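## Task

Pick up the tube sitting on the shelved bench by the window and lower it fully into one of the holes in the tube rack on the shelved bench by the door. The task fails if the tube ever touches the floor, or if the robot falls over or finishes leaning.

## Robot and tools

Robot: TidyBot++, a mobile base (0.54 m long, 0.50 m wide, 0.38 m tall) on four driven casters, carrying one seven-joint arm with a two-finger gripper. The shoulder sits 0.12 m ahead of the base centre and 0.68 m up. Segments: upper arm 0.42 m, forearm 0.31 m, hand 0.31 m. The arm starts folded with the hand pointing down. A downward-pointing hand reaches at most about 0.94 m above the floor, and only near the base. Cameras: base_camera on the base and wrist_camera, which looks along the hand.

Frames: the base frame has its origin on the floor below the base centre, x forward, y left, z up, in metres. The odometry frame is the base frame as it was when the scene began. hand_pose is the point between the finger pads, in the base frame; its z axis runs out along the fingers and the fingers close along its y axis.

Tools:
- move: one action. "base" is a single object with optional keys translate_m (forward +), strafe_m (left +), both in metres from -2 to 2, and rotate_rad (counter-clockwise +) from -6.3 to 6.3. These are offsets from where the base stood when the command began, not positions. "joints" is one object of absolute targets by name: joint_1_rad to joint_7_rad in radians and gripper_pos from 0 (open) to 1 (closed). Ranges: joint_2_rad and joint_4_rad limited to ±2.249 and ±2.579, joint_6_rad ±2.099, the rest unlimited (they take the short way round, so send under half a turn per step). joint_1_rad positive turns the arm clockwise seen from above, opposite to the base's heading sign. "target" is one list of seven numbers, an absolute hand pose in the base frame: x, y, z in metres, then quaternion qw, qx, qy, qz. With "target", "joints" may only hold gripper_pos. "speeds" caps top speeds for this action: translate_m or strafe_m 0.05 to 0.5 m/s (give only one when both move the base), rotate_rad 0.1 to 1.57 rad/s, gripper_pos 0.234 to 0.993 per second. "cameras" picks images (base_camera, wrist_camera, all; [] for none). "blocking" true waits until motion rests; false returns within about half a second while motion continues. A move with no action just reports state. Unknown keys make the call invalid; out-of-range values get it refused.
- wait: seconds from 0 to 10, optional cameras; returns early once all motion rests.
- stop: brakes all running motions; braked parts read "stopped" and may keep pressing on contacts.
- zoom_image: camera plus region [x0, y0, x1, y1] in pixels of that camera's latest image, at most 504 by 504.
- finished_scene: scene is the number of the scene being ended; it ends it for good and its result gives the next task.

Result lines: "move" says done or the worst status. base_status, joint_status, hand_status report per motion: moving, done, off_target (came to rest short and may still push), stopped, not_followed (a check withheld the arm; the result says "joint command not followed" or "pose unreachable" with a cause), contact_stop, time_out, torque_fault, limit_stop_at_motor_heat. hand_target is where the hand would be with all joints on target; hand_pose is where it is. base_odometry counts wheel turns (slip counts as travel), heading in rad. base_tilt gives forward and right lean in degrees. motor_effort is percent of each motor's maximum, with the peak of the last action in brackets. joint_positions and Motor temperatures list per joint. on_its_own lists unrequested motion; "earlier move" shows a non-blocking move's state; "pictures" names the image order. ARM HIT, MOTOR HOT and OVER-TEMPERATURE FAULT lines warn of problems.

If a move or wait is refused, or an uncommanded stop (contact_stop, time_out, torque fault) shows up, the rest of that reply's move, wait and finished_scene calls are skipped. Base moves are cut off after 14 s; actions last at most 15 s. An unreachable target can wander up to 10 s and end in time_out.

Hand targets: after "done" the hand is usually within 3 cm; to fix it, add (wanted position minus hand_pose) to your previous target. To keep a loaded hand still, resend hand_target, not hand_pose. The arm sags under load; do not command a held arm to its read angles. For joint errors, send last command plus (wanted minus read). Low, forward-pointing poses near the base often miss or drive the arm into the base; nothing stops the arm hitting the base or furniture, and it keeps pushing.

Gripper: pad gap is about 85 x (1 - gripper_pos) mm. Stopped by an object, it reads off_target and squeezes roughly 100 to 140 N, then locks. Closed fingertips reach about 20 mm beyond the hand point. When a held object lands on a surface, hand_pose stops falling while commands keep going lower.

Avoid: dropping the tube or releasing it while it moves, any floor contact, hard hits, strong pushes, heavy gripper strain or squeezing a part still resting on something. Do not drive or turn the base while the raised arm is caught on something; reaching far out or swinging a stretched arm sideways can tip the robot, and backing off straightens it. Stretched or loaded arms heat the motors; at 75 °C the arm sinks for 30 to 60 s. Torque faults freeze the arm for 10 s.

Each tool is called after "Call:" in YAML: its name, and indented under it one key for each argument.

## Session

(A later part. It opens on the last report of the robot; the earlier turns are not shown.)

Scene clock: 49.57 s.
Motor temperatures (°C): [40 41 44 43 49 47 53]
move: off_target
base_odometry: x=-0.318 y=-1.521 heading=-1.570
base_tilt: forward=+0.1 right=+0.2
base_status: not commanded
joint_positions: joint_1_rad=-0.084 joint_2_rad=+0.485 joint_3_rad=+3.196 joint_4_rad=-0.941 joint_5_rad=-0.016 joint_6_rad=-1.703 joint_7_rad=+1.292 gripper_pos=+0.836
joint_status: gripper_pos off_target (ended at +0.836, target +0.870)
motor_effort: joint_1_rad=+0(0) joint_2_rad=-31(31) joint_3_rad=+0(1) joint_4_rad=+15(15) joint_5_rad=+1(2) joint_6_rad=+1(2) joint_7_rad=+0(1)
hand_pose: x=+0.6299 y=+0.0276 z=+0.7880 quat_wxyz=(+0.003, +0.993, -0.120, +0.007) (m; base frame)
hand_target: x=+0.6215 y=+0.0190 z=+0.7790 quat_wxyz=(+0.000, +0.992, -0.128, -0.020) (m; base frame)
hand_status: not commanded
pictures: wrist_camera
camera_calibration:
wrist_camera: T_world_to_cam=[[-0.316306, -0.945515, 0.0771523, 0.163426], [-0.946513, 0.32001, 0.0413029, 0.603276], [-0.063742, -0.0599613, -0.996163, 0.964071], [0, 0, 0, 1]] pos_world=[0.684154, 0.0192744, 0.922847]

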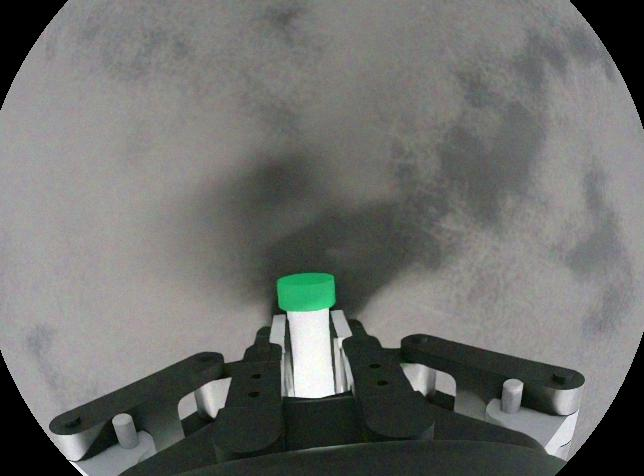

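Call:
move:
  target: [0.60, 0.019, 0.89, 0, 0.992, -0.128, 0]
  cameras: ["wrist_camera"]

Scene clock: 51.40 s.
Motor temperatures (°C): [40 41 44 43 49 47 53]
move: done
base_odometry: x=-0.318 y=-1.521 heading=-1.570
base_tilt: forward=+0.1 right=+0.2
base_status: not commanded
joint_positions: joint_1_rad=-0.084 joint_2_rad=+0.486 joint_3_rad=+3.197 joint_4_rad=-0.577 joint_5_rad=-0.016 joint_6_rad=-2.003 joint_7_rad=+1.292 gripper_pos=+0.836
joint_status: not commanded
motor_effort: joint_1_rad=+0(0) joint_2_rad=-32(36) joint_3_rad=+0(1) joint_4_rad=+15(18) joint_5_rad=+1(2) joint_6_rad=+3(3) joint_7_rad=+0(1)
hand_pose: x=+0.6135 y=+0.0289 z=+0.8961 quat_wxyz=(+0.000, +0.992, -0.117, +0.039) (m; base frame)
hand_target: x=+0.6000 y=+0.0190 z=+0.8900 quat_wxyz=(+0.000, +0.992, -0.128, +0.000) (m; base frame)
hand_status: done (0.018 m and 4.6 deg from the pose sent, 0.107 m and 1.3 deg at the start)
pictures: wrist_camera
camera_calibration:
wrist_camera: T_world_to_cam=[[-0.315591, -0.947168, 0.0572267, 0.168623], [-0.948895, 0.315049, -0.0184955, 0.638024], [-0.000510841, -0.0601392, -0.99819, 1.03384], [0, 0, 0, 1]] pos_world=[0.659162, 0.0208802, 1.03412]

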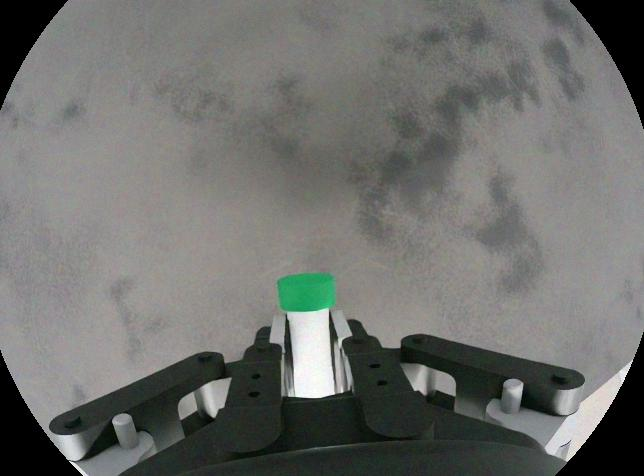

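Call:
move:
  base: {"translate_m": -0.45}
  cameras: []

Call:
move:
  joints: {"joint_1_rad": 0.0, "joint_2_rad": -0.4, "joint_3_rad": 3.1416, "joint_4_rad": -1.8, "joint_5_rad": 0.0, "joint_6_rad": -0.35, "joint_7_rad": 1.57}
  cameras: []

Call:
move:
  base: {"rotate_rad": 3.141}
  speeds: {"rotate_rad": 1.0}

Call:
move:
  base: {"translate_m": 1.95, "strafe_m": -0.6}

Scene clock: 54.67 s.
Motor temperatures (°C): [40 41 44 43 49 47 53]
move: done
base_odometry: x=-0.319 y=-1.071 heading=-1.570
base_tilt: forward=+0.0 right=+0.2
base_status: done
joint_positions: joint_1_rad=-0.079 joint_2_rad=+0.489 joint_3_rad=+3.200 joint_4_rad=-0.575 joint_5_rad=-0.017 joint_6_rad=-2.014 joint_7_rad=+1.292 gripper_pos=+0.836
joint_status: not commanded
motor_effort: joint_1_rad=+0(5) joint_2_rad=-32(36) joint_3_rad=+0(3) joint_4_rad=+15(16) joint_5_rad=+1(1) joint_6_rad=+3(3) joint_7_rad=+0(1)
hand_pose: x=+0.6113 y=+0.0254 z=+0.8947 quat_wxyz=(+0.001, +0.992, -0.121, +0.032) (m; base frame)
hand_target: x=+0.6000 y=+0.0190 z=+0.8900 quat_wxyz=(+0.000, +0.992, -0.128, +0.000) (m; base frame)
hand_status: not commanded
pictures: none
No camera images: "cameras" was empty.

Scene clock: 57.63 s.
Motor temperatures (°C): [40 41 44 43 49 47 53]
move: done
base_odometry: x=-0.319 y=-1.071 heading=-1.570
base_tilt: forward=+0.0 right=+0.3
base_status: not commanded
joint_positions: joint_1_rad=-0.022 joint_2_rad=-0.385 joint_3_rad=+3.167 joint_4_rad=-1.773 joint_5_rad=-0.017 joint_6_rad=-0.432 joint_7_rad=+1.534 gripper_pos=+0.836
joint_status: all done
motor_effort: joint_1_rad=+0(1) joint_2_rad=-8(34) joint_3_rad=+1(2) joint_4_rad=+21(23) joint_5_rad=+1(2) joint_6_rad=+10(11) joint_7_rad=+0(1)
hand_pose: x=+0.5722 y=-0.0003 z=+1.0524 quat_wxyz=(-0.022, +0.789, -0.022, +0.614) (m; base frame)
hand_target: x=+0.5712 y=+0.0013 z=+1.0673 quat_wxyz=(+0.000, +0.768, +0.000, +0.641) (m; base frame)
hand_status: not commanded
pictures: none
No camera images: "cameras" was empty.

Scene clock: 61.70 s.
Motor temperatures (°C): [40 41 44 43 49 47 53]
move: done
base_odometry: x=-0.319 y=-1.071 heading=+1.571
base_tilt: forward=+0.0 right=+0.3
base_status: done
joint_positions: joint_1_rad=-0.016 joint_2_rad=-0.385 joint_3_rad=+3.157 joint_4_rad=-1.773 joint_5_rad=-0.017 joint_6_rad=-0.428 joint_7_rad=+1.535 gripper_pos=+0.836
joint_status: not commanded
motor_effort: joint_1_rad=+0(1) joint_2_rad=-8(9) joint_3_rad=+1(3) joint_4_rad=+21(22) joint_5_rad=+1(2) joint_6_rad=+11(11) joint_7_rad=+0(1)
hand_pose: x=+0.5724 y=+0.0021 z=+1.0531 quat_wxyz=(-0.021, +0.788, -0.019, +0.615) (m; base frame)
hand_target: x=+0.5712 y=+0.0013 z=+1.0673 quat_wxyz=(+0.000, +0.768, +0.000, +0.641) (m; base frame)
hand_status: not commanded
pictures: base_camera, wrist_camera
camera_calibration:
wrist_camera: T_world_to_cam=[[-0.0948298, -0.988591, -0.117024, 0.178507], [-0.297024, 0.140297, -0.944507, 1.21281], [0.95015, -0.0548086, -0.306939, -0.0831813], [0, 0, 0, 1]] pos_world=[0.456197, 0.00175639, 1.14087]

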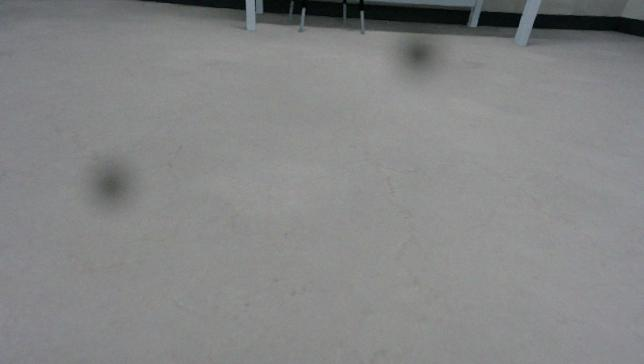

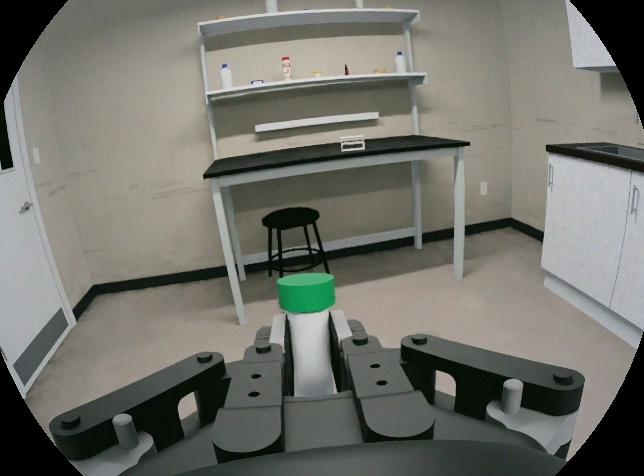

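Scene clock: 67.00 s.
Motor temperatures (°C): [40 41 44 43 49 47 53]
move: done
base_odometry: x=+0.281 y=+0.880 heading=+1.572
base_tilt: forward=+0.0 right=+0.3
base_status: done
joint_positions: joint_1_rad=-0.016 joint_2_rad=-0.393 joint_3_rad=+3.157 joint_4_rad=-1.775 joint_5_rad=-0.017 joint_6_rad=-0.426 joint_7_rad=+1.535 gripper_pos=+0.836
joint_status: not commanded
motor_effort: joint_1_rad=+0(0) joint_2_rad=-8(11) joint_3_rad=+0(2) joint_4_rad=+21(22) joint_5_rad=+0(2) joint_6_rad=+11(11) joint_7_rad=+0(1)
hand_pose: x=+0.5693 y=+0.0021 z=+1.0566 quat_wxyz=(-0.021, +0.786, -0.019, +0.618) (m; base frame)
hand_target: x=+0.5712 y=+0.0013 z=+1.0673 quat_wxyz=(+0.000, +0.768, +0.000, +0.641) (m; base frame)
hand_status: not commanded
pictures: base_camera, wrist_camera
camera_calibration:
wrist_camera: T_world_to_cam=[[-0.0937274, -0.988619, -0.117672, 0.178672], [-0.288658, 0.1401, -0.947126, 1.21318], [0.952833, -0.0548045, -0.298504, -0.0896855], [0, 0, 0, 1]] pos_world=[0.452396, 0.00175653, 1.14329]

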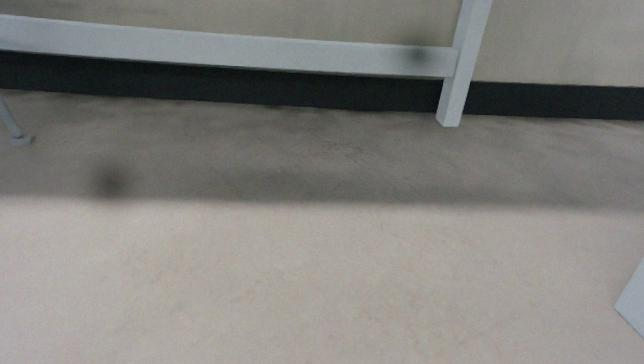

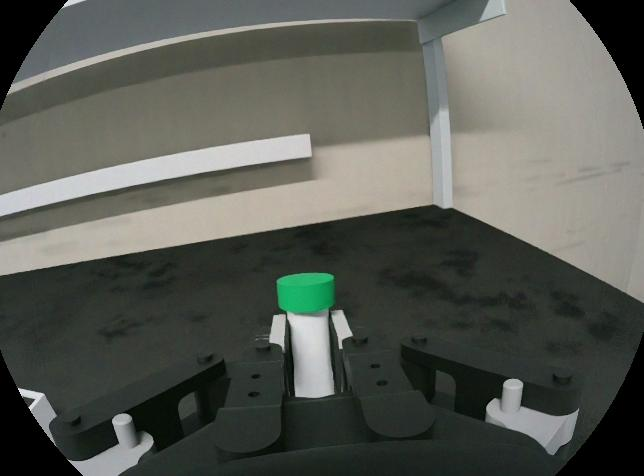

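Call:
move:
  base: {"translate_m": -0.12, "strafe_m": 0.55}

Scene clock: 70.13 s.
Motor temperatures (°C): [40 41 44 43 49 47 53]
move: done
base_odometry: x=-0.269 y=+0.759 heading=+1.571
base_tilt: forward=+0.0 right=+0.2
base_status: done
joint_positions: joint_1_rad=-0.016 joint_2_rad=-0.393 joint_3_rad=+3.153 joint_4_rad=-1.775 joint_5_rad=-0.017 joint_6_rad=-0.426 joint_7_rad=+1.535 gripper_pos=+0.836
joint_status: not commanded
motor_effort: joint_1_rad=+0(1) joint_2_rad=-7(9) joint_3_rad=+0(2) joint_4_rad=+21(22) joint_5_rad=+0(1) joint_6_rad=+10(11) joint_7_rad=+0(1)
hand_pose: x=+0.5693 y=+0.0040 z=+1.0566 quat_wxyz=(-0.022, +0.786, -0.017, +0.618) (m; base frame)
hand_target: x=+0.5712 y=+0.0013 z=+1.0673 quat_wxyz=(+0.000, +0.768, +0.000, +0.641) (m; base frame)
hand_status: not commanded
pictures: base_camera, wrist_camera
camera_calibration:
wrist_camera: T_world_to_cam=[[-0.090734, -0.98907, -0.116226, 0.177243], [-0.288839, 0.137827, -0.947405, 1.21333], [0.953069, -0.0523913, -0.298187, -0.089973], [0, 0, 0, 1]] pos_world=[0.452288, 0.00336263, 1.14328]

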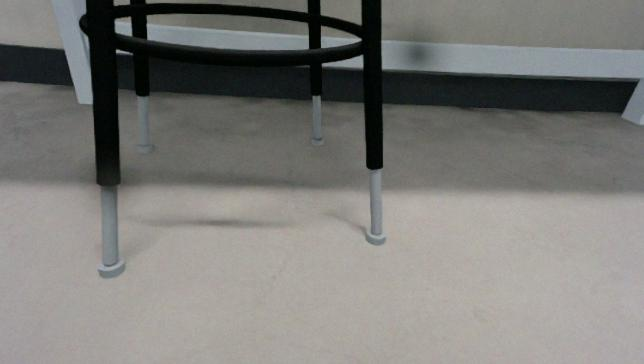

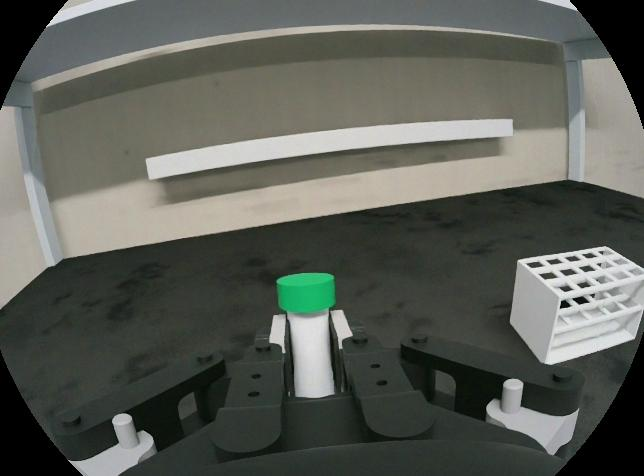

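Call:
move:
  base: {"translate_m": -0.15, "strafe_m": -0.3}

Scene clock: 73.93 s.
Motor temperatures (°C): [40 41 44 43 49 47 53]
move: done
base_odometry: x=+0.031 y=+0.609 heading=+1.571
base_tilt: forward=+0.0 right=+0.3
base_status: done
joint_positions: joint_1_rad=-0.015 joint_2_rad=-0.395 joint_3_rad=+3.153 joint_4_rad=-1.776 joint_5_rad=-0.017 joint_6_rad=-0.425 joint_7_rad=+1.535 gripper_pos=+0.836
joint_status: not commanded
motor_effort: joint_1_rad=+0(1) joint_2_rad=-7(10) joint_3_rad=-1(3) joint_4_rad=+21(22) joint_5_rad=+0(2) joint_6_rad=+10(11) joint_7_rad=+0(1)
hand_pose: x=+0.5686 y=+0.0039 z=+1.0573 quat_wxyz=(-0.021, +0.785, -0.017, +0.619) (m; base frame)
hand_target: x=+0.5712 y=+0.0013 z=+1.0673 quat_wxyz=(+0.000, +0.768, +0.000, +0.641) (m; base frame)
hand_status: not commanded
pictures: base_camera, wrist_camera
camera_calibration:
wrist_camera: T_world_to_cam=[[-0.0907918, -0.989063, -0.116235, 0.177255], [-0.286423, 0.137719, -0.948153, 1.21331], [0.953792, -0.0527923, -0.295795, -0.092027], [0, 0, 0, 1]] pos_world=[0.451389, 0.00336195, 1.14379]

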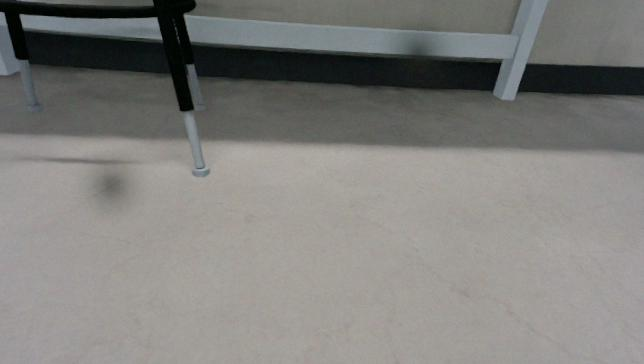

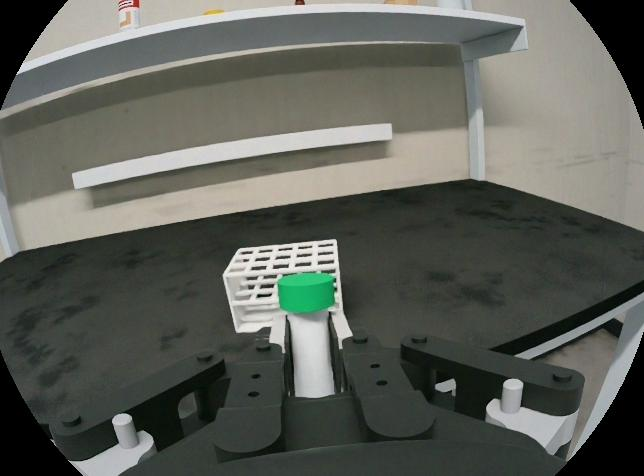

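Call:
zoom_image:
  camera: "wrist_camera"
  region: [210, 225, 370, 345]

Scaled by 3.150.

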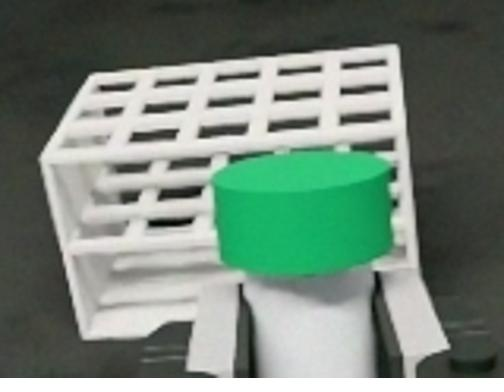

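Call:
move:
  joints: {"joint_1_rad": 0.0, "joint_2_rad": -0.2, "joint_3_rad": 3.1416, "joint_4_rad": -1.70, "joint_5_rad": 0.0, "joint_6_rad": -0.02, "joint_7_rad": 1.6}

Scene clock: 79.67 s.
Motor temperatures (°C): [40 41 44 43 49 47 53]
move: done
base_odometry: x=+0.031 y=+0.609 heading=+1.571
base_tilt: forward=+0.0 right=+0.3
base_status: not commanded
joint_positions: joint_1_rad=-0.015 joint_2_rad=-0.217 joint_3_rad=+3.153 joint_4_rad=-1.726 joint_5_rad=-0.017 joint_6_rad=-0.101 joint_7_rad=+1.564 gripper_pos=+0.836
joint_status: all done
motor_effort: joint_1_rad=+0(1) joint_2_rad=-14(16) joint_3_rad=+0(1) joint_4_rad=+22(23) joint_5_rad=+1(2) joint_6_rad=+11(11) joint_7_rad=-1(1)
hand_pose: x=+0.6535 y=+0.0030 z=+1.0995 quat_wxyz=(-0.011, +0.721, -0.007, +0.693) (m; base frame)
hand_target: x=+0.6599 y=+0.0013 z=+1.1322 quat_wxyz=(+0.011, +0.689, +0.010, +0.725) (m; base frame)
hand_status: not commanded
pictures: base_camera, wrist_camera
camera_calibration:
wrist_camera: T_world_to_cam=[[-0.0719044, -0.992054, -0.103244, 0.162375], [-0.0970681, 0.10998, -0.989183, 1.19914], [0.992677, -0.0611049, -0.104205, -0.39668], [0, 0, 0, 1]] pos_world=[0.521848, 0.00496394, 1.16159]

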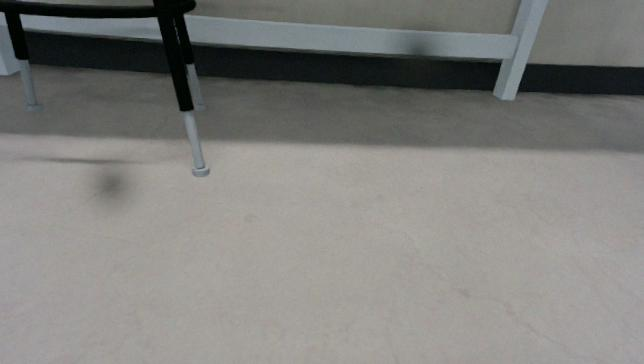

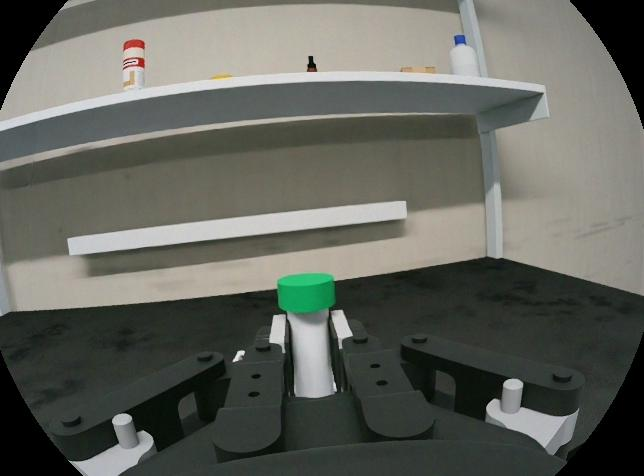

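Call:
move:
  joints: {"joint_1_rad": 0.015, "joint_2_rad": -0.2, "joint_3_rad": 3.1416, "joint_4_rad": -1.66, "joint_5_rad": 0.01, "joint_6_rad": -0.02, "joint_7_rad": 1.627}
  base: {"translate_m": -0.4, "strafe_m": -0.02}
  cameras: ["wrist_camera"]

Call:
zoom_image:
  camera: "wrist_camera"
  region: [220, 240, 380, 340]

Scene clock: 83.50 s.
Motor temperatures (°C): [40 41 44 43 49 47 53]
move: done
base_odometry: x=+0.051 y=+0.209 heading=+1.571
base_tilt: forward=+0.0 right=+0.3
base_status: done
joint_positions: joint_1_rad=-0.005 joint_2_rad=-0.214 joint_3_rad=+3.153 joint_4_rad=-1.682 joint_5_rad=-0.017 joint_6_rad=-0.094 joint_7_rad=+1.593 gripper_pos=+0.836
joint_status: all done
motor_effort: joint_1_rad=+0(1) joint_2_rad=-14(19) joint_3_rad=+0(1) joint_4_rad=+22(23) joint_5_rad=+1(2) joint_6_rad=+10(11) joint_7_rad=+0(1)
hand_pose: x=+0.6538 y=-0.0024 z=+1.1278 quat_wxyz=(+0.003, +0.704, +0.000, +0.710) (m; base frame)
hand_target: x=+0.6578 y=-0.0068 z=+1.1572 quat_wxyz=(+0.030, +0.674, +0.017, +0.738) (m; base frame)
hand_status: not commanded
pictures: wrist_camera
camera_calibration:
wrist_camera: T_world_to_cam=[[-0.0771925, -0.993963, -0.0779678, 0.134884], [-0.0479532, 0.081812, -0.995493, 1.20267], [0.995862, -0.0731058, -0.053979, -0.453045], [0, 0, 0, 1]] pos_world=[0.519255, 0.00255663, 1.18331]

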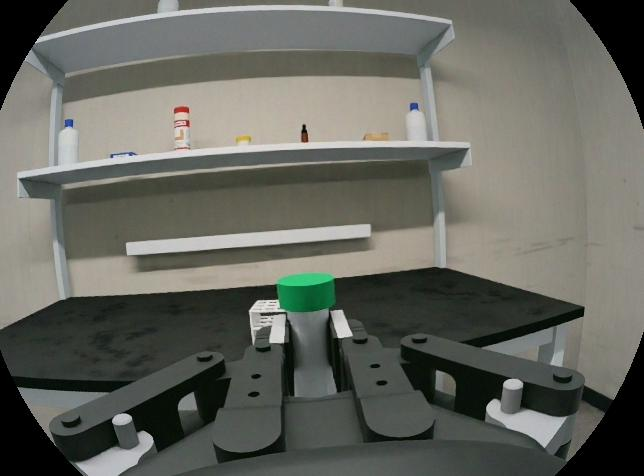

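Scaled by 3.150.

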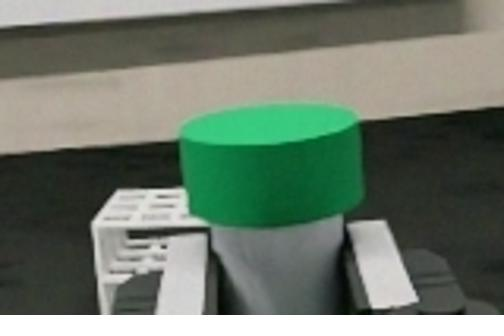

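Call:
move:
  base: {"strafe_m": -0.08}
  cameras: ["wrist_camera"]

Call:
wait:
  seconds: 0.2
  cameras: ["wrist_camera"]

Call:
zoom_image:
  camera: "wrist_camera"
  region: [200, 280, 300, 360]

Call:
move:
  base: {"translate_m": 0.25, "strafe_m": -0.04}
  cameras: ["wrist_camera"]

Call:
zoom_image:
  camera: "wrist_camera"
  region: [140, 290, 300, 400]

Scene clock: 89.27 s.
Motor temperatures (°C): [40 41 44 43 49 47 53]
move: done
base_odometry: x=+0.131 y=+0.209 heading=+1.571
base_tilt: forward=+0.1 right=+0.3
base_status: done
joint_positions: joint_1_rad=+0.002 joint_2_rad=-0.214 joint_3_rad=+3.152 joint_4_rad=-1.682 joint_5_rad=-0.017 joint_6_rad=-0.094 joint_7_rad=+1.593 gripper_pos=+0.836
joint_status: not commanded
motor_effort: joint_1_rad=+0(2) joint_2_rad=-14(15) joint_3_rad=+1(4) joint_4_rad=+22(22) joint_5_rad=+0(1) joint_6_rad=+10(11) joint_7_rad=-1(1)
hand_pose: x=+0.6538 y=-0.0056 z=+1.1278 quat_wxyz=(+0.005, +0.704, -0.002, +0.710) (m; base frame)
hand_target: x=+0.6578 y=-0.0068 z=+1.1572 quat_wxyz=(+0.030, +0.674, +0.017, +0.738) (m; base frame)
hand_status: not commanded
pictures: wrist_camera
camera_calibration:
wrist_camera: T_world_to_cam=[[-0.0832637, -0.993483, -0.0778374, 0.135486], [-0.047362, 0.0819656, -0.995509, 1.20258], [0.995401, -0.0792032, -0.0538781, -0.453117], [0, 0, 0, 1]] pos_world=[0.519271, 0.00014468, 1.18331]

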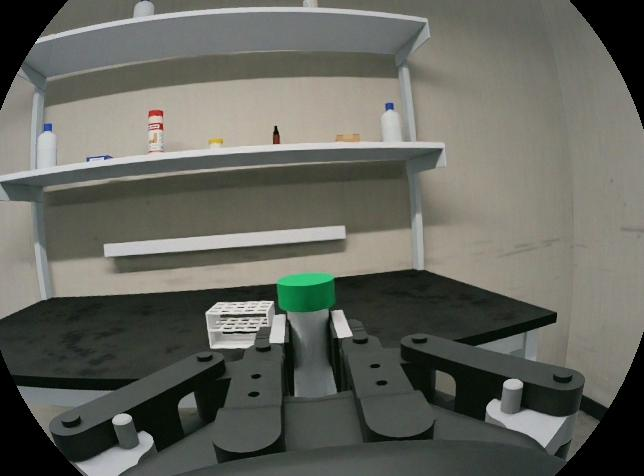

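Scene clock: 89.47 s.
Motor temperatures (°C): [40 41 44 43 49 47 53]
base_odometry: x=+0.131 y=+0.209 heading=+1.571
base_tilt: forward=+0.0 right=+0.3
base_status: done
joint_positions: joint_1_rad=+0.002 joint_2_rad=-0.214 joint_3_rad=+3.152 joint_4_rad=-1.682 joint_5_rad=-0.017 joint_6_rad=-0.094 joint_7_rad=+1.593 gripper_pos=+0.836
joint_status: not commanded
motor_effort: joint_1_rad=+0(2) joint_2_rad=-14(15) joint_3_rad=+0(4) joint_4_rad=+22(22) joint_5_rad=+0(1) joint_6_rad=+10(11) joint_7_rad=+0(1)
hand_pose: x=+0.6538 y=-0.0056 z=+1.1278 quat_wxyz=(+0.005, +0.704, -0.002, +0.710) (m; base frame)
hand_target: x=+0.6578 y=-0.0068 z=+1.1572 quat_wxyz=(+0.030, +0.674, +0.017, +0.738) (m; base frame)
hand_status: not commanded
wait: 0.20 s; no rest
pictures: wrist_camera
camera_calibration:
wrist_camera: T_world_to_cam=[[-0.0832637, -0.993483, -0.0778374, 0.135486], [-0.047362, 0.0819656, -0.995509, 1.20258], [0.995401, -0.0792032, -0.0538781, -0.453117], [0, 0, 0, 1]] pos_world=[0.519271, 0.00014468, 1.18331]

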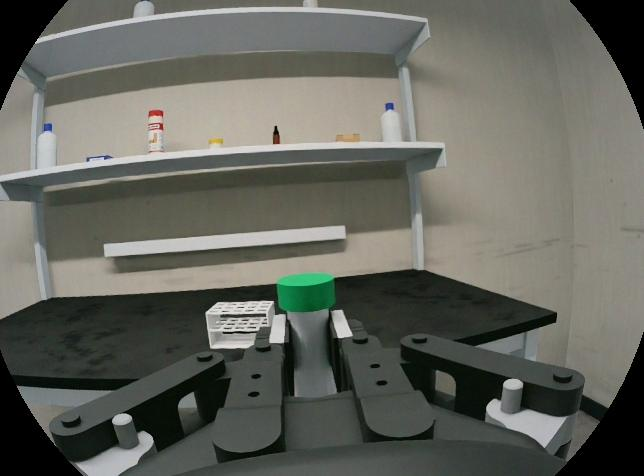

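Scaled by 5.040.

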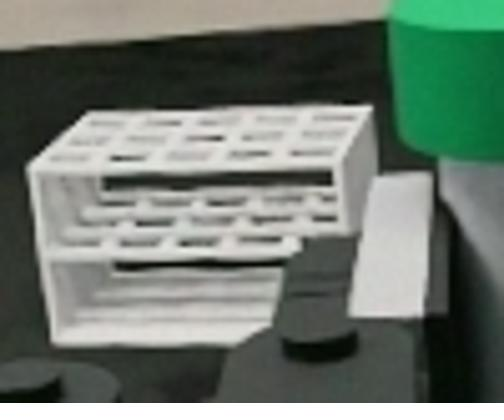

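Scene clock: 91.27 s.
Motor temperatures (°C): [40 41 44 43 49 47 53]
move: done
base_odometry: x=+0.172 y=+0.459 heading=+1.570
base_tilt: forward=+0.0 right=+0.2
base_status: done
joint_positions: joint_1_rad=+0.002 joint_2_rad=-0.206 joint_3_rad=+3.152 joint_4_rad=-1.682 joint_5_rad=-0.017 joint_6_rad=-0.093 joint_7_rad=+1.593 gripper_pos=+0.836
joint_status: not commanded
motor_effort: joint_1_rad=+0(0) joint_2_rad=-14(18) joint_3_rad=+0(1) joint_4_rad=+22(23) joint_5_rad=+0(1) joint_6_rad=+10(11) joint_7_rad=+0(0)
hand_pose: x=+0.6572 y=-0.0057 z=+1.1240 quat_wxyz=(+0.005, +0.707, -0.002, +0.708) (m; base frame)
hand_target: x=+0.6578 y=-0.0068 z=+1.1572 quat_wxyz=(+0.030, +0.674, +0.017, +0.738) (m; base frame)
hand_status: not commanded
pictures: wrist_camera
camera_calibration:
wrist_camera: T_world_to_cam=[[-0.0837973, -0.993484, -0.0772508, 0.13517], [-0.054258, 0.0819575, -0.995158, 1.20315], [0.995005, -0.0792, -0.0607723, -0.448708], [0, 0, 0, 1]] pos_world=[0.523074, 0.000144691, 1.1805]

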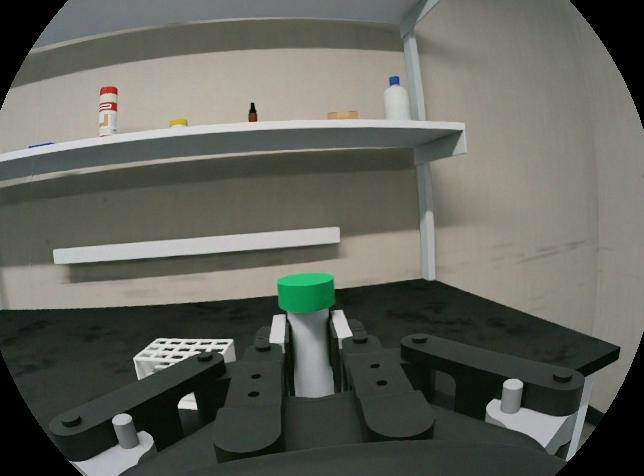

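Scaled by 3.150.

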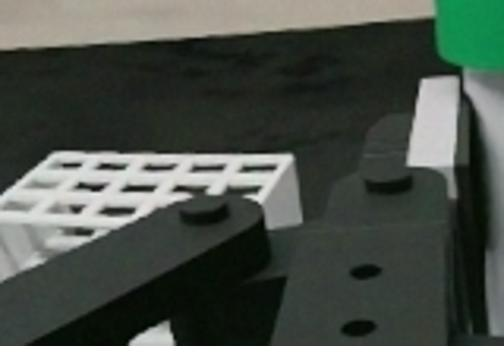

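Call:
zoom_image:
  camera: "wrist_camera"
  region: [130, 330, 245, 400]

Scaled by 4.383.

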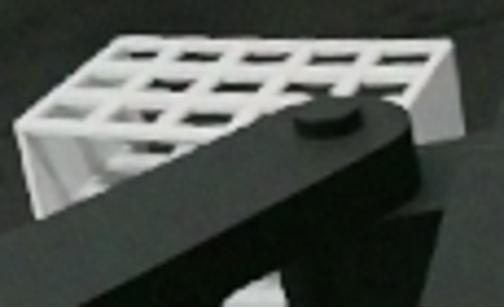

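Call:
move:
  base: {"translate_m": -0.3}
  cameras: ["wrist_camera"]

Call:
zoom_image:
  camera: "wrist_camera"
  region: [180, 280, 280, 350]

Call:
move:
  base: {"translate_m": 0.3}
  cameras: ["wrist_camera"]

Call:
zoom_image:
  camera: "wrist_camera"
  region: [130, 330, 245, 400]

Scene clock: 96.63 s.
Motor temperatures (°C): [40 41 44 44 48 47 53]
move: done
base_odometry: x=+0.172 y=+0.159 heading=+1.571
base_tilt: forward=+0.0 right=+0.3
base_status: done
joint_positions: joint_1_rad=+0.002 joint_2_rad=-0.210 joint_3_rad=+3.152 joint_4_rad=-1.682 joint_5_rad=-0.017 joint_6_rad=-0.093 joint_7_rad=+1.593 gripper_pos=+0.836
joint_status: not commanded
motor_effort: joint_1_rad=+0(1) joint_2_rad=-14(19) joint_3_rad=+1(2) joint_4_rad=+22(23) joint_5_rad=+1(2) joint_6_rad=+10(11) joint_7_rad=+0(0)
hand_pose: x=+0.6555 y=-0.0058 z=+1.1264 quat_wxyz=(+0.005, +0.705, -0.003, +0.709) (m; base frame)
hand_target: x=+0.6578 y=-0.0068 z=+1.1572 quat_wxyz=(+0.030, +0.674, +0.017, +0.738) (m; base frame)
hand_status: not commanded
pictures: wrist_camera
camera_calibration:
wrist_camera: T_world_to_cam=[[-0.083744, -0.99346, -0.0776154, 0.135438], [-0.0497341, 0.0819589, -0.995394, 1.20267], [0.995245, -0.0794982, -0.0562724, -0.452066], [0, 0, 0, 1]] pos_world=[0.521073, 0.0000441069, 1.18221]

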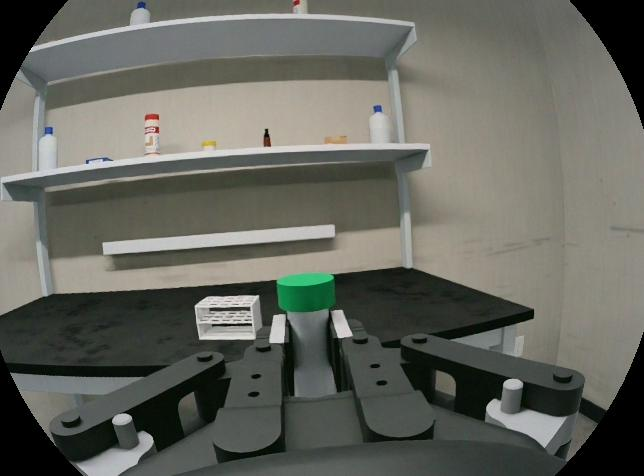

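Scaled by 5.040.

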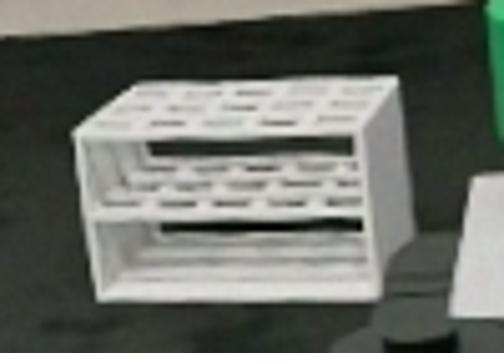

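Scene clock: 98.67 s.
Motor temperatures (°C): [40 41 44 44 48 47 53]
move: done
base_odometry: x=+0.172 y=+0.459 heading=+1.572
base_tilt: forward=+0.0 right=+0.3
base_status: done
joint_positions: joint_1_rad=+0.003 joint_2_rad=-0.203 joint_3_rad=+3.152 joint_4_rad=-1.681 joint_5_rad=-0.017 joint_6_rad=-0.093 joint_7_rad=+1.593 gripper_pos=+0.836
joint_status: not commanded
motor_effort: joint_1_rad=+0(2) joint_2_rad=-15(19) joint_3_rad=+0(2) joint_4_rad=+22(23) joint_5_rad=+1(1) joint_6_rad=+10(11) joint_7_rad=+0(1)
hand_pose: x=+0.6587 y=-0.0060 z=+1.1228 quat_wxyz=(+0.005, +0.707, -0.003, +0.707) (m; base frame)
hand_target: x=+0.6578 y=-0.0068 z=+1.1572 quat_wxyz=(+0.030, +0.674, +0.017, +0.738) (m; base frame)
hand_status: not commanded
pictures: wrist_camera
camera_calibration:
wrist_camera: T_world_to_cam=[[-0.0845428, -0.993437, -0.0770473, 0.135186], [-0.0561131, 0.0819481, -0.995056, 1.20321], [0.994839, -0.0798014, -0.062673, -0.448044], [0, 0, 0, 1]] pos_world=[0.524676, -0.0000564808, 1.17959]

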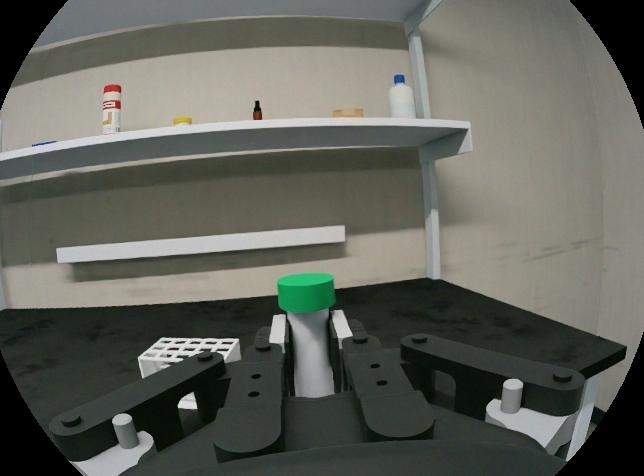

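Scaled by 4.383.

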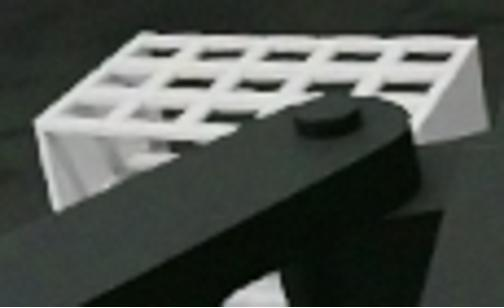

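Call:
move:
  joints: {"joint_4_rad": -0.75}
  cameras: []

Call:
move:
  joints: {"joint_2_rad": -0.07, "joint_6_rad": -1.64}
  cameras: []

Call:
move:
  base: {"translate_m": 0.2, "strafe_m": 0.152}
  cameras: ["wrist_camera"]

Scene clock: 104.13 s.
Motor temperatures (°C): [40 41 44 44 48 47 53]
move: done
base_odometry: x=+0.172 y=+0.459 heading=+1.571
base_tilt: forward=+0.0 right=+0.3
base_status: not commanded
joint_positions: joint_1_rad=+0.003 joint_2_rad=-0.203 joint_3_rad=+3.152 joint_4_rad=-0.773 joint_5_rad=-0.017 joint_6_rad=-0.088 joint_7_rad=+1.593 gripper_pos=+0.836
joint_status: all done
motor_effort: joint_1_rad=+0(1) joint_2_rad=-5(16) joint_3_rad=+0(1) joint_4_rad=+12(24) joint_5_rad=+0(2) joint_6_rad=+7(12) joint_7_rad=+0(1)
hand_pose: x=+0.3943 y=-0.0036 z=+1.6050 quat_wxyz=(+0.008, +0.323, -0.001, +0.946) (m; base frame)
hand_target: x=+0.3677 y=-0.0025 z=+1.6243 quat_wxyz=(+0.039, +0.281, +0.007, +0.959) (m; base frame)
hand_status: not commanded
pictures: none
No camera images: "cameras" was empty.

Scene clock: 106.30 s.
Motor temperatures (°C): [40 41 44 44 48 47 53]
move: done
base_odometry: x=+0.172 y=+0.459 heading=+1.571
base_tilt: forward=+0.0 right=+0.3
base_status: not commanded
joint_positions: joint_1_rad=+0.003 joint_2_rad=-0.092 joint_3_rad=+3.152 joint_4_rad=-0.766 joint_5_rad=-0.017 joint_6_rad=-1.573 joint_7_rad=+1.593 gripper_pos=+0.836
joint_status: all done
motor_effort: joint_1_rad=+0(0) joint_2_rad=-12(13) joint_3_rad=+0(1) joint_4_rad=+15(17) joint_5_rad=+1(2) joint_6_rad=+9(11) joint_7_rad=+0(1)
hand_pose: x=+0.5193 y=+0.0009 z=+1.1520 quat_wxyz=(+0.000, +0.901, +0.008, +0.433) (m; base frame)
hand_target: x=+0.5151 y=-0.0077 z=+1.1340 quat_wxyz=(+0.019, +0.917, +0.017, +0.399) (m; base frame)
hand_status: not commanded
pictures: none
No camera images: "cameras" was empty.

Scene clock: 107.97 s.
Motor temperatures (°C): [40 41 44 44 48 47 53]
move: done
base_odometry: x=+0.019 y=+0.659 heading=+1.571
base_tilt: forward=+0.0 right=+0.3
base_status: done
joint_positions: joint_1_rad=+0.003 joint_2_rad=-0.075 joint_3_rad=+3.152 joint_4_rad=-0.766 joint_5_rad=-0.016 joint_6_rad=-1.574 joint_7_rad=+1.593 gripper_pos=+0.836
joint_status: not commanded
motor_effort: joint_1_rad=+0(1) joint_2_rad=-12(16) joint_3_rad=+0(2) joint_4_rad=+15(16) joint_5_rad=+0(2) joint_6_rad=+8(9) joint_7_rad=+0(1)
hand_pose: x=+0.5274 y=+0.0008 z=+1.1445 quat_wxyz=(+0.000, +0.905, +0.008, +0.424) (m; base frame)
hand_target: x=+0.5151 y=-0.0077 z=+1.1340 quat_wxyz=(+0.019, +0.917, +0.017, +0.399) (m; base frame)
hand_status: not commanded
pictures: wrist_camera
camera_calibration:
wrist_camera: T_world_to_cam=[[-0.0941873, -0.995513, -0.00910976, 0.0598399], [-0.681065, 0.0711056, -0.728762, 1.24163], [0.72614, -0.0624358, -0.684706, 0.538118], [0, 0, 0, 1]] pos_world=[0.460517, 0.00488253, 1.27385]

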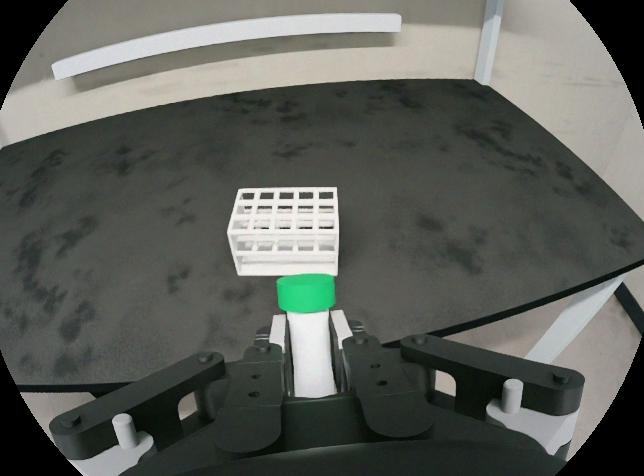

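Call:
zoom_image:
  camera: "wrist_camera"
  region: [220, 175, 350, 285]

Scaled by 3.877.

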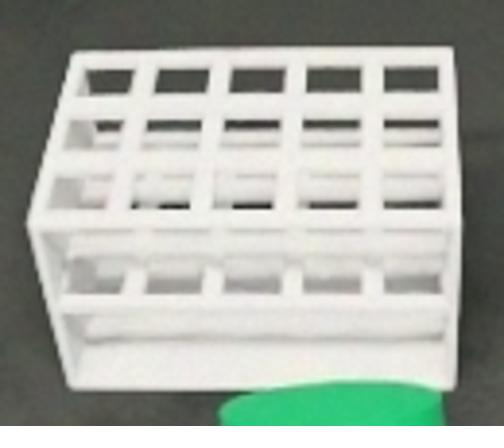

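Call:
move:
  base: {"translate_m": 0.127, "strafe_m": 0.018}
  speeds: {"translate_m": 0.15}
  joints: {"joint_6_rad": -2.0}
  cameras: ["wrist_camera"]

Call:
zoom_image:
  camera: "wrist_camera"
  region: [220, 165, 380, 295]

Scene clock: 111.33 s.
Motor temperatures (°C): [40 41 44 44 48 47 53]
move: done
base_odometry: x=+0.001 y=+0.786 heading=+1.571
base_tilt: forward=+0.0 right=+0.3
base_status: done
joint_positions: joint_1_rad=+0.003 joint_2_rad=-0.074 joint_3_rad=+3.152 joint_4_rad=-0.765 joint_5_rad=-0.016 joint_6_rad=-1.935 joint_7_rad=+1.593 gripper_pos=+0.836
joint_status: all done
motor_effort: joint_1_rad=+0(1) joint_2_rad=-11(15) joint_3_rad=+1(2) joint_4_rad=+14(15) joint_5_rad=+1(1) joint_6_rad=+6(8) joint_7_rad=+0(1)
hand_pose: x=+0.4421 y=+0.0016 z=+1.0728 quat_wxyz=(-0.002, +0.967, +0.009, +0.255) (m; base frame)
hand_target: x=+0.4258 y=-0.0061 z=+1.0673 quat_wxyz=(+0.012, +0.973, +0.017, +0.228) (m; base frame)
hand_status: not commanded
pictures: wrist_camera
camera_calibration:
wrist_camera: T_world_to_cam=[[-0.0875125, -0.995876, 0.0239102, 0.0135732], [-0.89477, 0.0680322, -0.441314, 0.917396], [0.437868, -0.0600147, -0.897034, 0.906176], [0, 0, 0, 1]] pos_world=[0.425261, 0.00548863, 1.21741]

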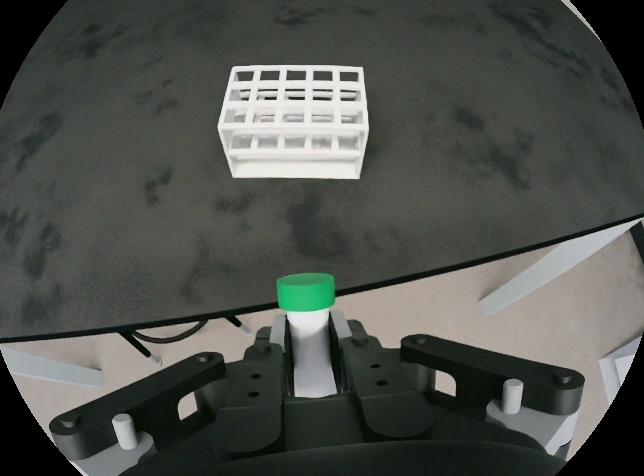

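Scaled by 3.150.

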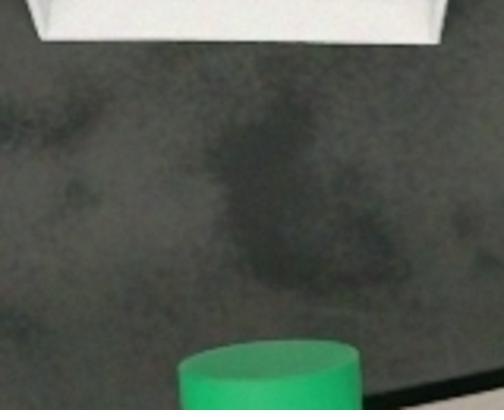

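Call:
zoom_image:
  camera: "wrist_camera"
  region: [210, 55, 380, 185]

Scaled by 2.965.

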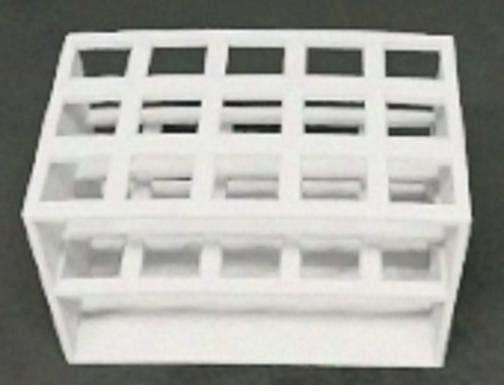

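Call:
move:
  joints: {"joint_2_rad": 0.08, "joint_6_rad": -1.85}
  cameras: ["wrist_camera"]

Call:
zoom_image:
  camera: "wrist_camera"
  region: [200, 140, 390, 290]

Scene clock: 115.13 s.
Motor temperatures (°C): [40 41 44 44 48 47 53]
move: done
base_odometry: x=+0.001 y=+0.786 heading=+1.571
base_tilt: forward=+0.0 right=+0.2
base_status: not commanded
joint_positions: joint_1_rad=+0.003 joint_2_rad=+0.072 joint_3_rad=+3.152 joint_4_rad=-0.765 joint_5_rad=-0.016 joint_6_rad=-1.907 joint_7_rad=+1.593 gripper_pos=+0.836
joint_status: all done
motor_effort: joint_1_rad=+0(0) joint_2_rad=-17(22) joint_3_rad=+0(1) joint_4_rad=+14(16) joint_5_rad=+1(1) joint_6_rad=+5(7) joint_7_rad=+0(1)
hand_pose: x=+0.5032 y=+0.0014 z=+1.0251 quat_wxyz=(-0.003, +0.980, +0.009, +0.198) (m; base frame)
hand_target: x=+0.5232 y=-0.0077 z=+1.0347 quat_wxyz=(+0.013, +0.973, +0.018, +0.228) (m; base frame)
hand_status: not commanded
pictures: wrist_camera
camera_calibration:
wrist_camera: T_world_to_cam=[[-0.0843956, -0.995861, 0.0337431, 0.00815657], [-0.94053, 0.0684319, -0.332747, 0.862717], [0.329061, -0.0598188, -0.942412, 0.937889], [0, 0, 0, 1]] pos_world=[0.503477, 0.00518881, 1.17067]

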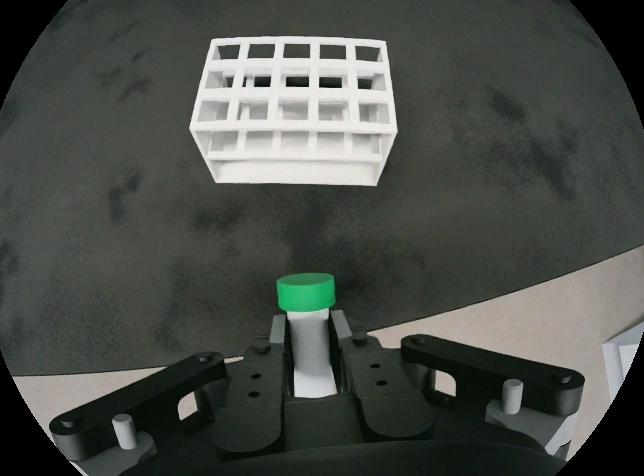

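Scaled by 2.653.

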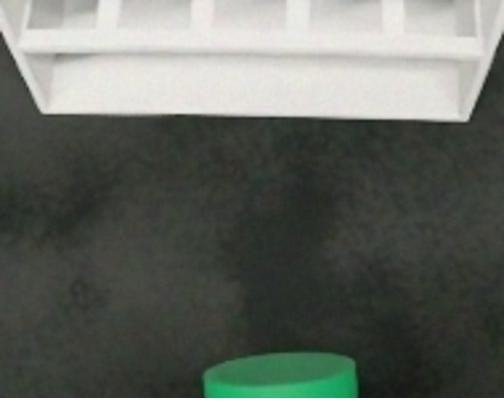

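Call:
move:
  joints: {"joint_2_rad": -0.2, "joint_6_rad": -0.02}
  cameras: []

Call:
move:
  joints: {"joint_4_rad": -1.6}
  base: {"translate_m": 0.014, "strafe_m": 0.004}
  cameras: ["wrist_camera"]

Call:
move:
  joints: {"joint_4_rad": -1.66}
  cameras: ["wrist_camera"]

Scene clock: 119.53 s.
Motor temperatures (°C): [40 41 44 44 48 47 53]
move: done
base_odometry: x=+0.001 y=+0.786 heading=+1.571
base_tilt: forward=+0.0 right=+0.3
base_status: not commanded
joint_positions: joint_1_rad=+0.003 joint_2_rad=-0.204 joint_3_rad=+3.152 joint_4_rad=-0.758 joint_5_rad=-0.016 joint_6_rad=-0.100 joint_7_rad=+1.593 gripper_pos=+0.836
joint_status: all done
motor_effort: joint_1_rad=+0(0) joint_2_rad=-5(20) joint_3_rad=+0(1) joint_4_rad=+12(17) joint_5_rad=+0(2) joint_6_rad=+7(11) joint_7_rad=+0(1)
hand_pose: x=+0.3888 y=-0.0034 z=+1.6081 quat_wxyz=(+0.008, +0.321, -0.001, +0.947) (m; base frame)
hand_target: x=+0.3677 y=-0.0025 z=+1.6243 quat_wxyz=(+0.039, +0.281, +0.007, +0.959) (m; base frame)
hand_status: not commanded
pictures: none
No camera images: "cameras" was empty.

Scene clock: 121.67 s.
Motor temperatures (°C): [40 41 44 44 48 47 53]
move: done
base_odometry: x=-0.003 y=+0.800 heading=+1.571
base_tilt: forward=+0.0 right=+0.3
base_status: done
joint_positions: joint_1_rad=+0.003 joint_2_rad=-0.205 joint_3_rad=+3.152 joint_4_rad=-1.577 joint_5_rad=-0.016 joint_6_rad=-0.093 joint_7_rad=+1.593 gripper_pos=+0.836
joint_status: all done
motor_effort: joint_1_rad=+0(1) joint_2_rad=-14(16) joint_3_rad=+1(2) joint_4_rad=+21(23) joint_5_rad=+0(1) joint_6_rad=+11(11) joint_7_rad=+0(1)
hand_pose: x=+0.6511 y=-0.0059 z=+1.1889 quat_wxyz=(+0.006, +0.669, -0.002, +0.744) (m; base frame)
hand_target: x=+0.6529 y=-0.0067 z=+1.1944 quat_wxyz=(+0.031, +0.652, +0.017, +0.758) (m; base frame)
hand_status: not commanded
pictures: wrist_camera
camera_calibration:
wrist_camera: T_world_to_cam=[[-0.0761576, -0.99356, -0.0838903, 0.1423], [0.0496986, 0.0802476, -0.995535, 1.20016], [0.995856, -0.0799868, 0.0432671, -0.562966], [0, 0, 0, 1]] pos_world=[0.511824, 0.0000440347, 1.2311]

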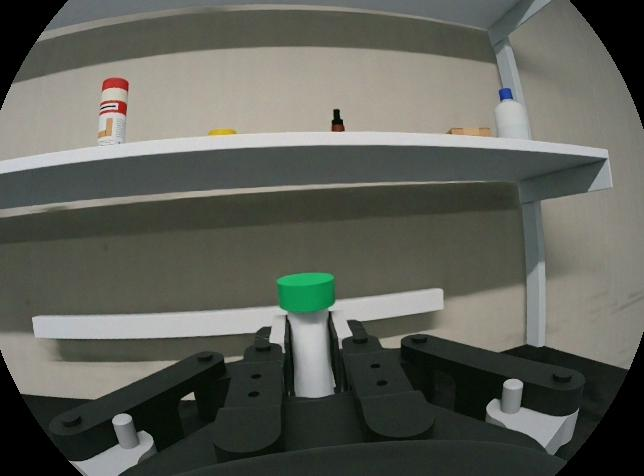

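Scene clock: 122.47 s.
Motor temperatures (°C): [40 41 44 44 48 47 53]
move: done
base_odometry: x=-0.003 y=+0.800 heading=+1.571
base_tilt: forward=+0.1 right=+0.2
base_status: not commanded
joint_positions: joint_1_rad=+0.003 joint_2_rad=-0.205 joint_3_rad=+3.152 joint_4_rad=-1.640 joint_5_rad=-0.016 joint_6_rad=-0.092 joint_7_rad=+1.593 gripper_pos=+0.836
joint_status: all done
motor_effort: joint_1_rad=+0(0) joint_2_rad=-14(16) joint_3_rad=+1(1) joint_4_rad=+22(23) joint_5_rad=+0(1) joint_6_rad=+10(12) joint_7_rad=+0(1)
hand_pose: x=+0.6559 y=-0.0059 z=+1.1498 quat_wxyz=(+0.006, +0.692, -0.002, +0.722) (m; base frame)
hand_target: x=+0.6578 y=-0.0068 z=+1.1572 quat_wxyz=(+0.030, +0.674, +0.017, +0.738) (m; base frame)
hand_status: not commanded
pictures: wrist_camera
camera_calibration:
wrist_camera: T_world_to_cam=[[-0.0811798, -0.993502, -0.0797673, 0.137988], [-0.0126872, 0.081055, -0.996629, 1.20312], [0.996619, -0.0798941, -0.0191848, -0.494764], [0, 0, 0, 1]] pos_world=[0.519557, 0.0000438001, 1.20058]

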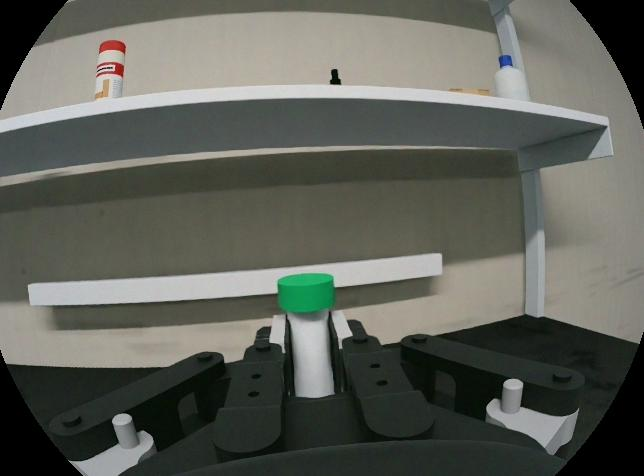

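Call:
move:
  joints: {"joint_2_rad": -0.2, "joint_4_rad": -1.79, "joint_6_rad": 0.10}
  cameras: ["wrist_camera"]

Scene clock: 125.27 s.
Motor temperatures (°C): [40 41 44 44 48 47 53]
move: done
base_odometry: x=-0.003 y=+0.800 heading=+1.571
base_tilt: forward=+0.0 right=+0.3
base_status: not commanded
joint_positions: joint_1_rad=+0.003 joint_2_rad=-0.205 joint_3_rad=+3.152 joint_4_rad=-1.769 joint_5_rad=-0.016 joint_6_rad=+0.019 joint_7_rad=+1.593 gripper_pos=+0.836
joint_status: all done
motor_effort: joint_1_rad=+0(0) joint_2_rad=-15(16) joint_3_rad=+0(1) joint_4_rad=+22(23) joint_5_rad=+0(1) joint_6_rad=+10(11) joint_7_rad=+0(1)
hand_pose: x=+0.6589 y=-0.0064 z=+1.1043 quat_wxyz=(+0.006, +0.698, -0.003, +0.716) (m; base frame)
hand_target: x=+0.6600 y=-0.0065 z=+1.1133 quat_wxyz=(+0.029, +0.678, +0.018, +0.734) (m; base frame)
hand_status: not commanded
pictures: wrist_camera
camera_calibration:
wrist_camera: T_world_to_cam=[[-0.0842115, -0.993333, -0.0787272, 0.134947], [-0.0292153, 0.0814352, -0.99625, 1.16842], [0.99602, -0.0815957, -0.0358783, -0.47988], [0, 0, 0, 1]] pos_world=[0.52347, -0.000259731, 1.15745]

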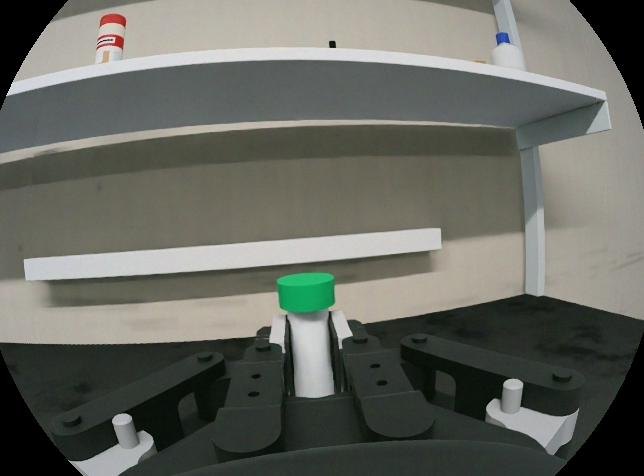

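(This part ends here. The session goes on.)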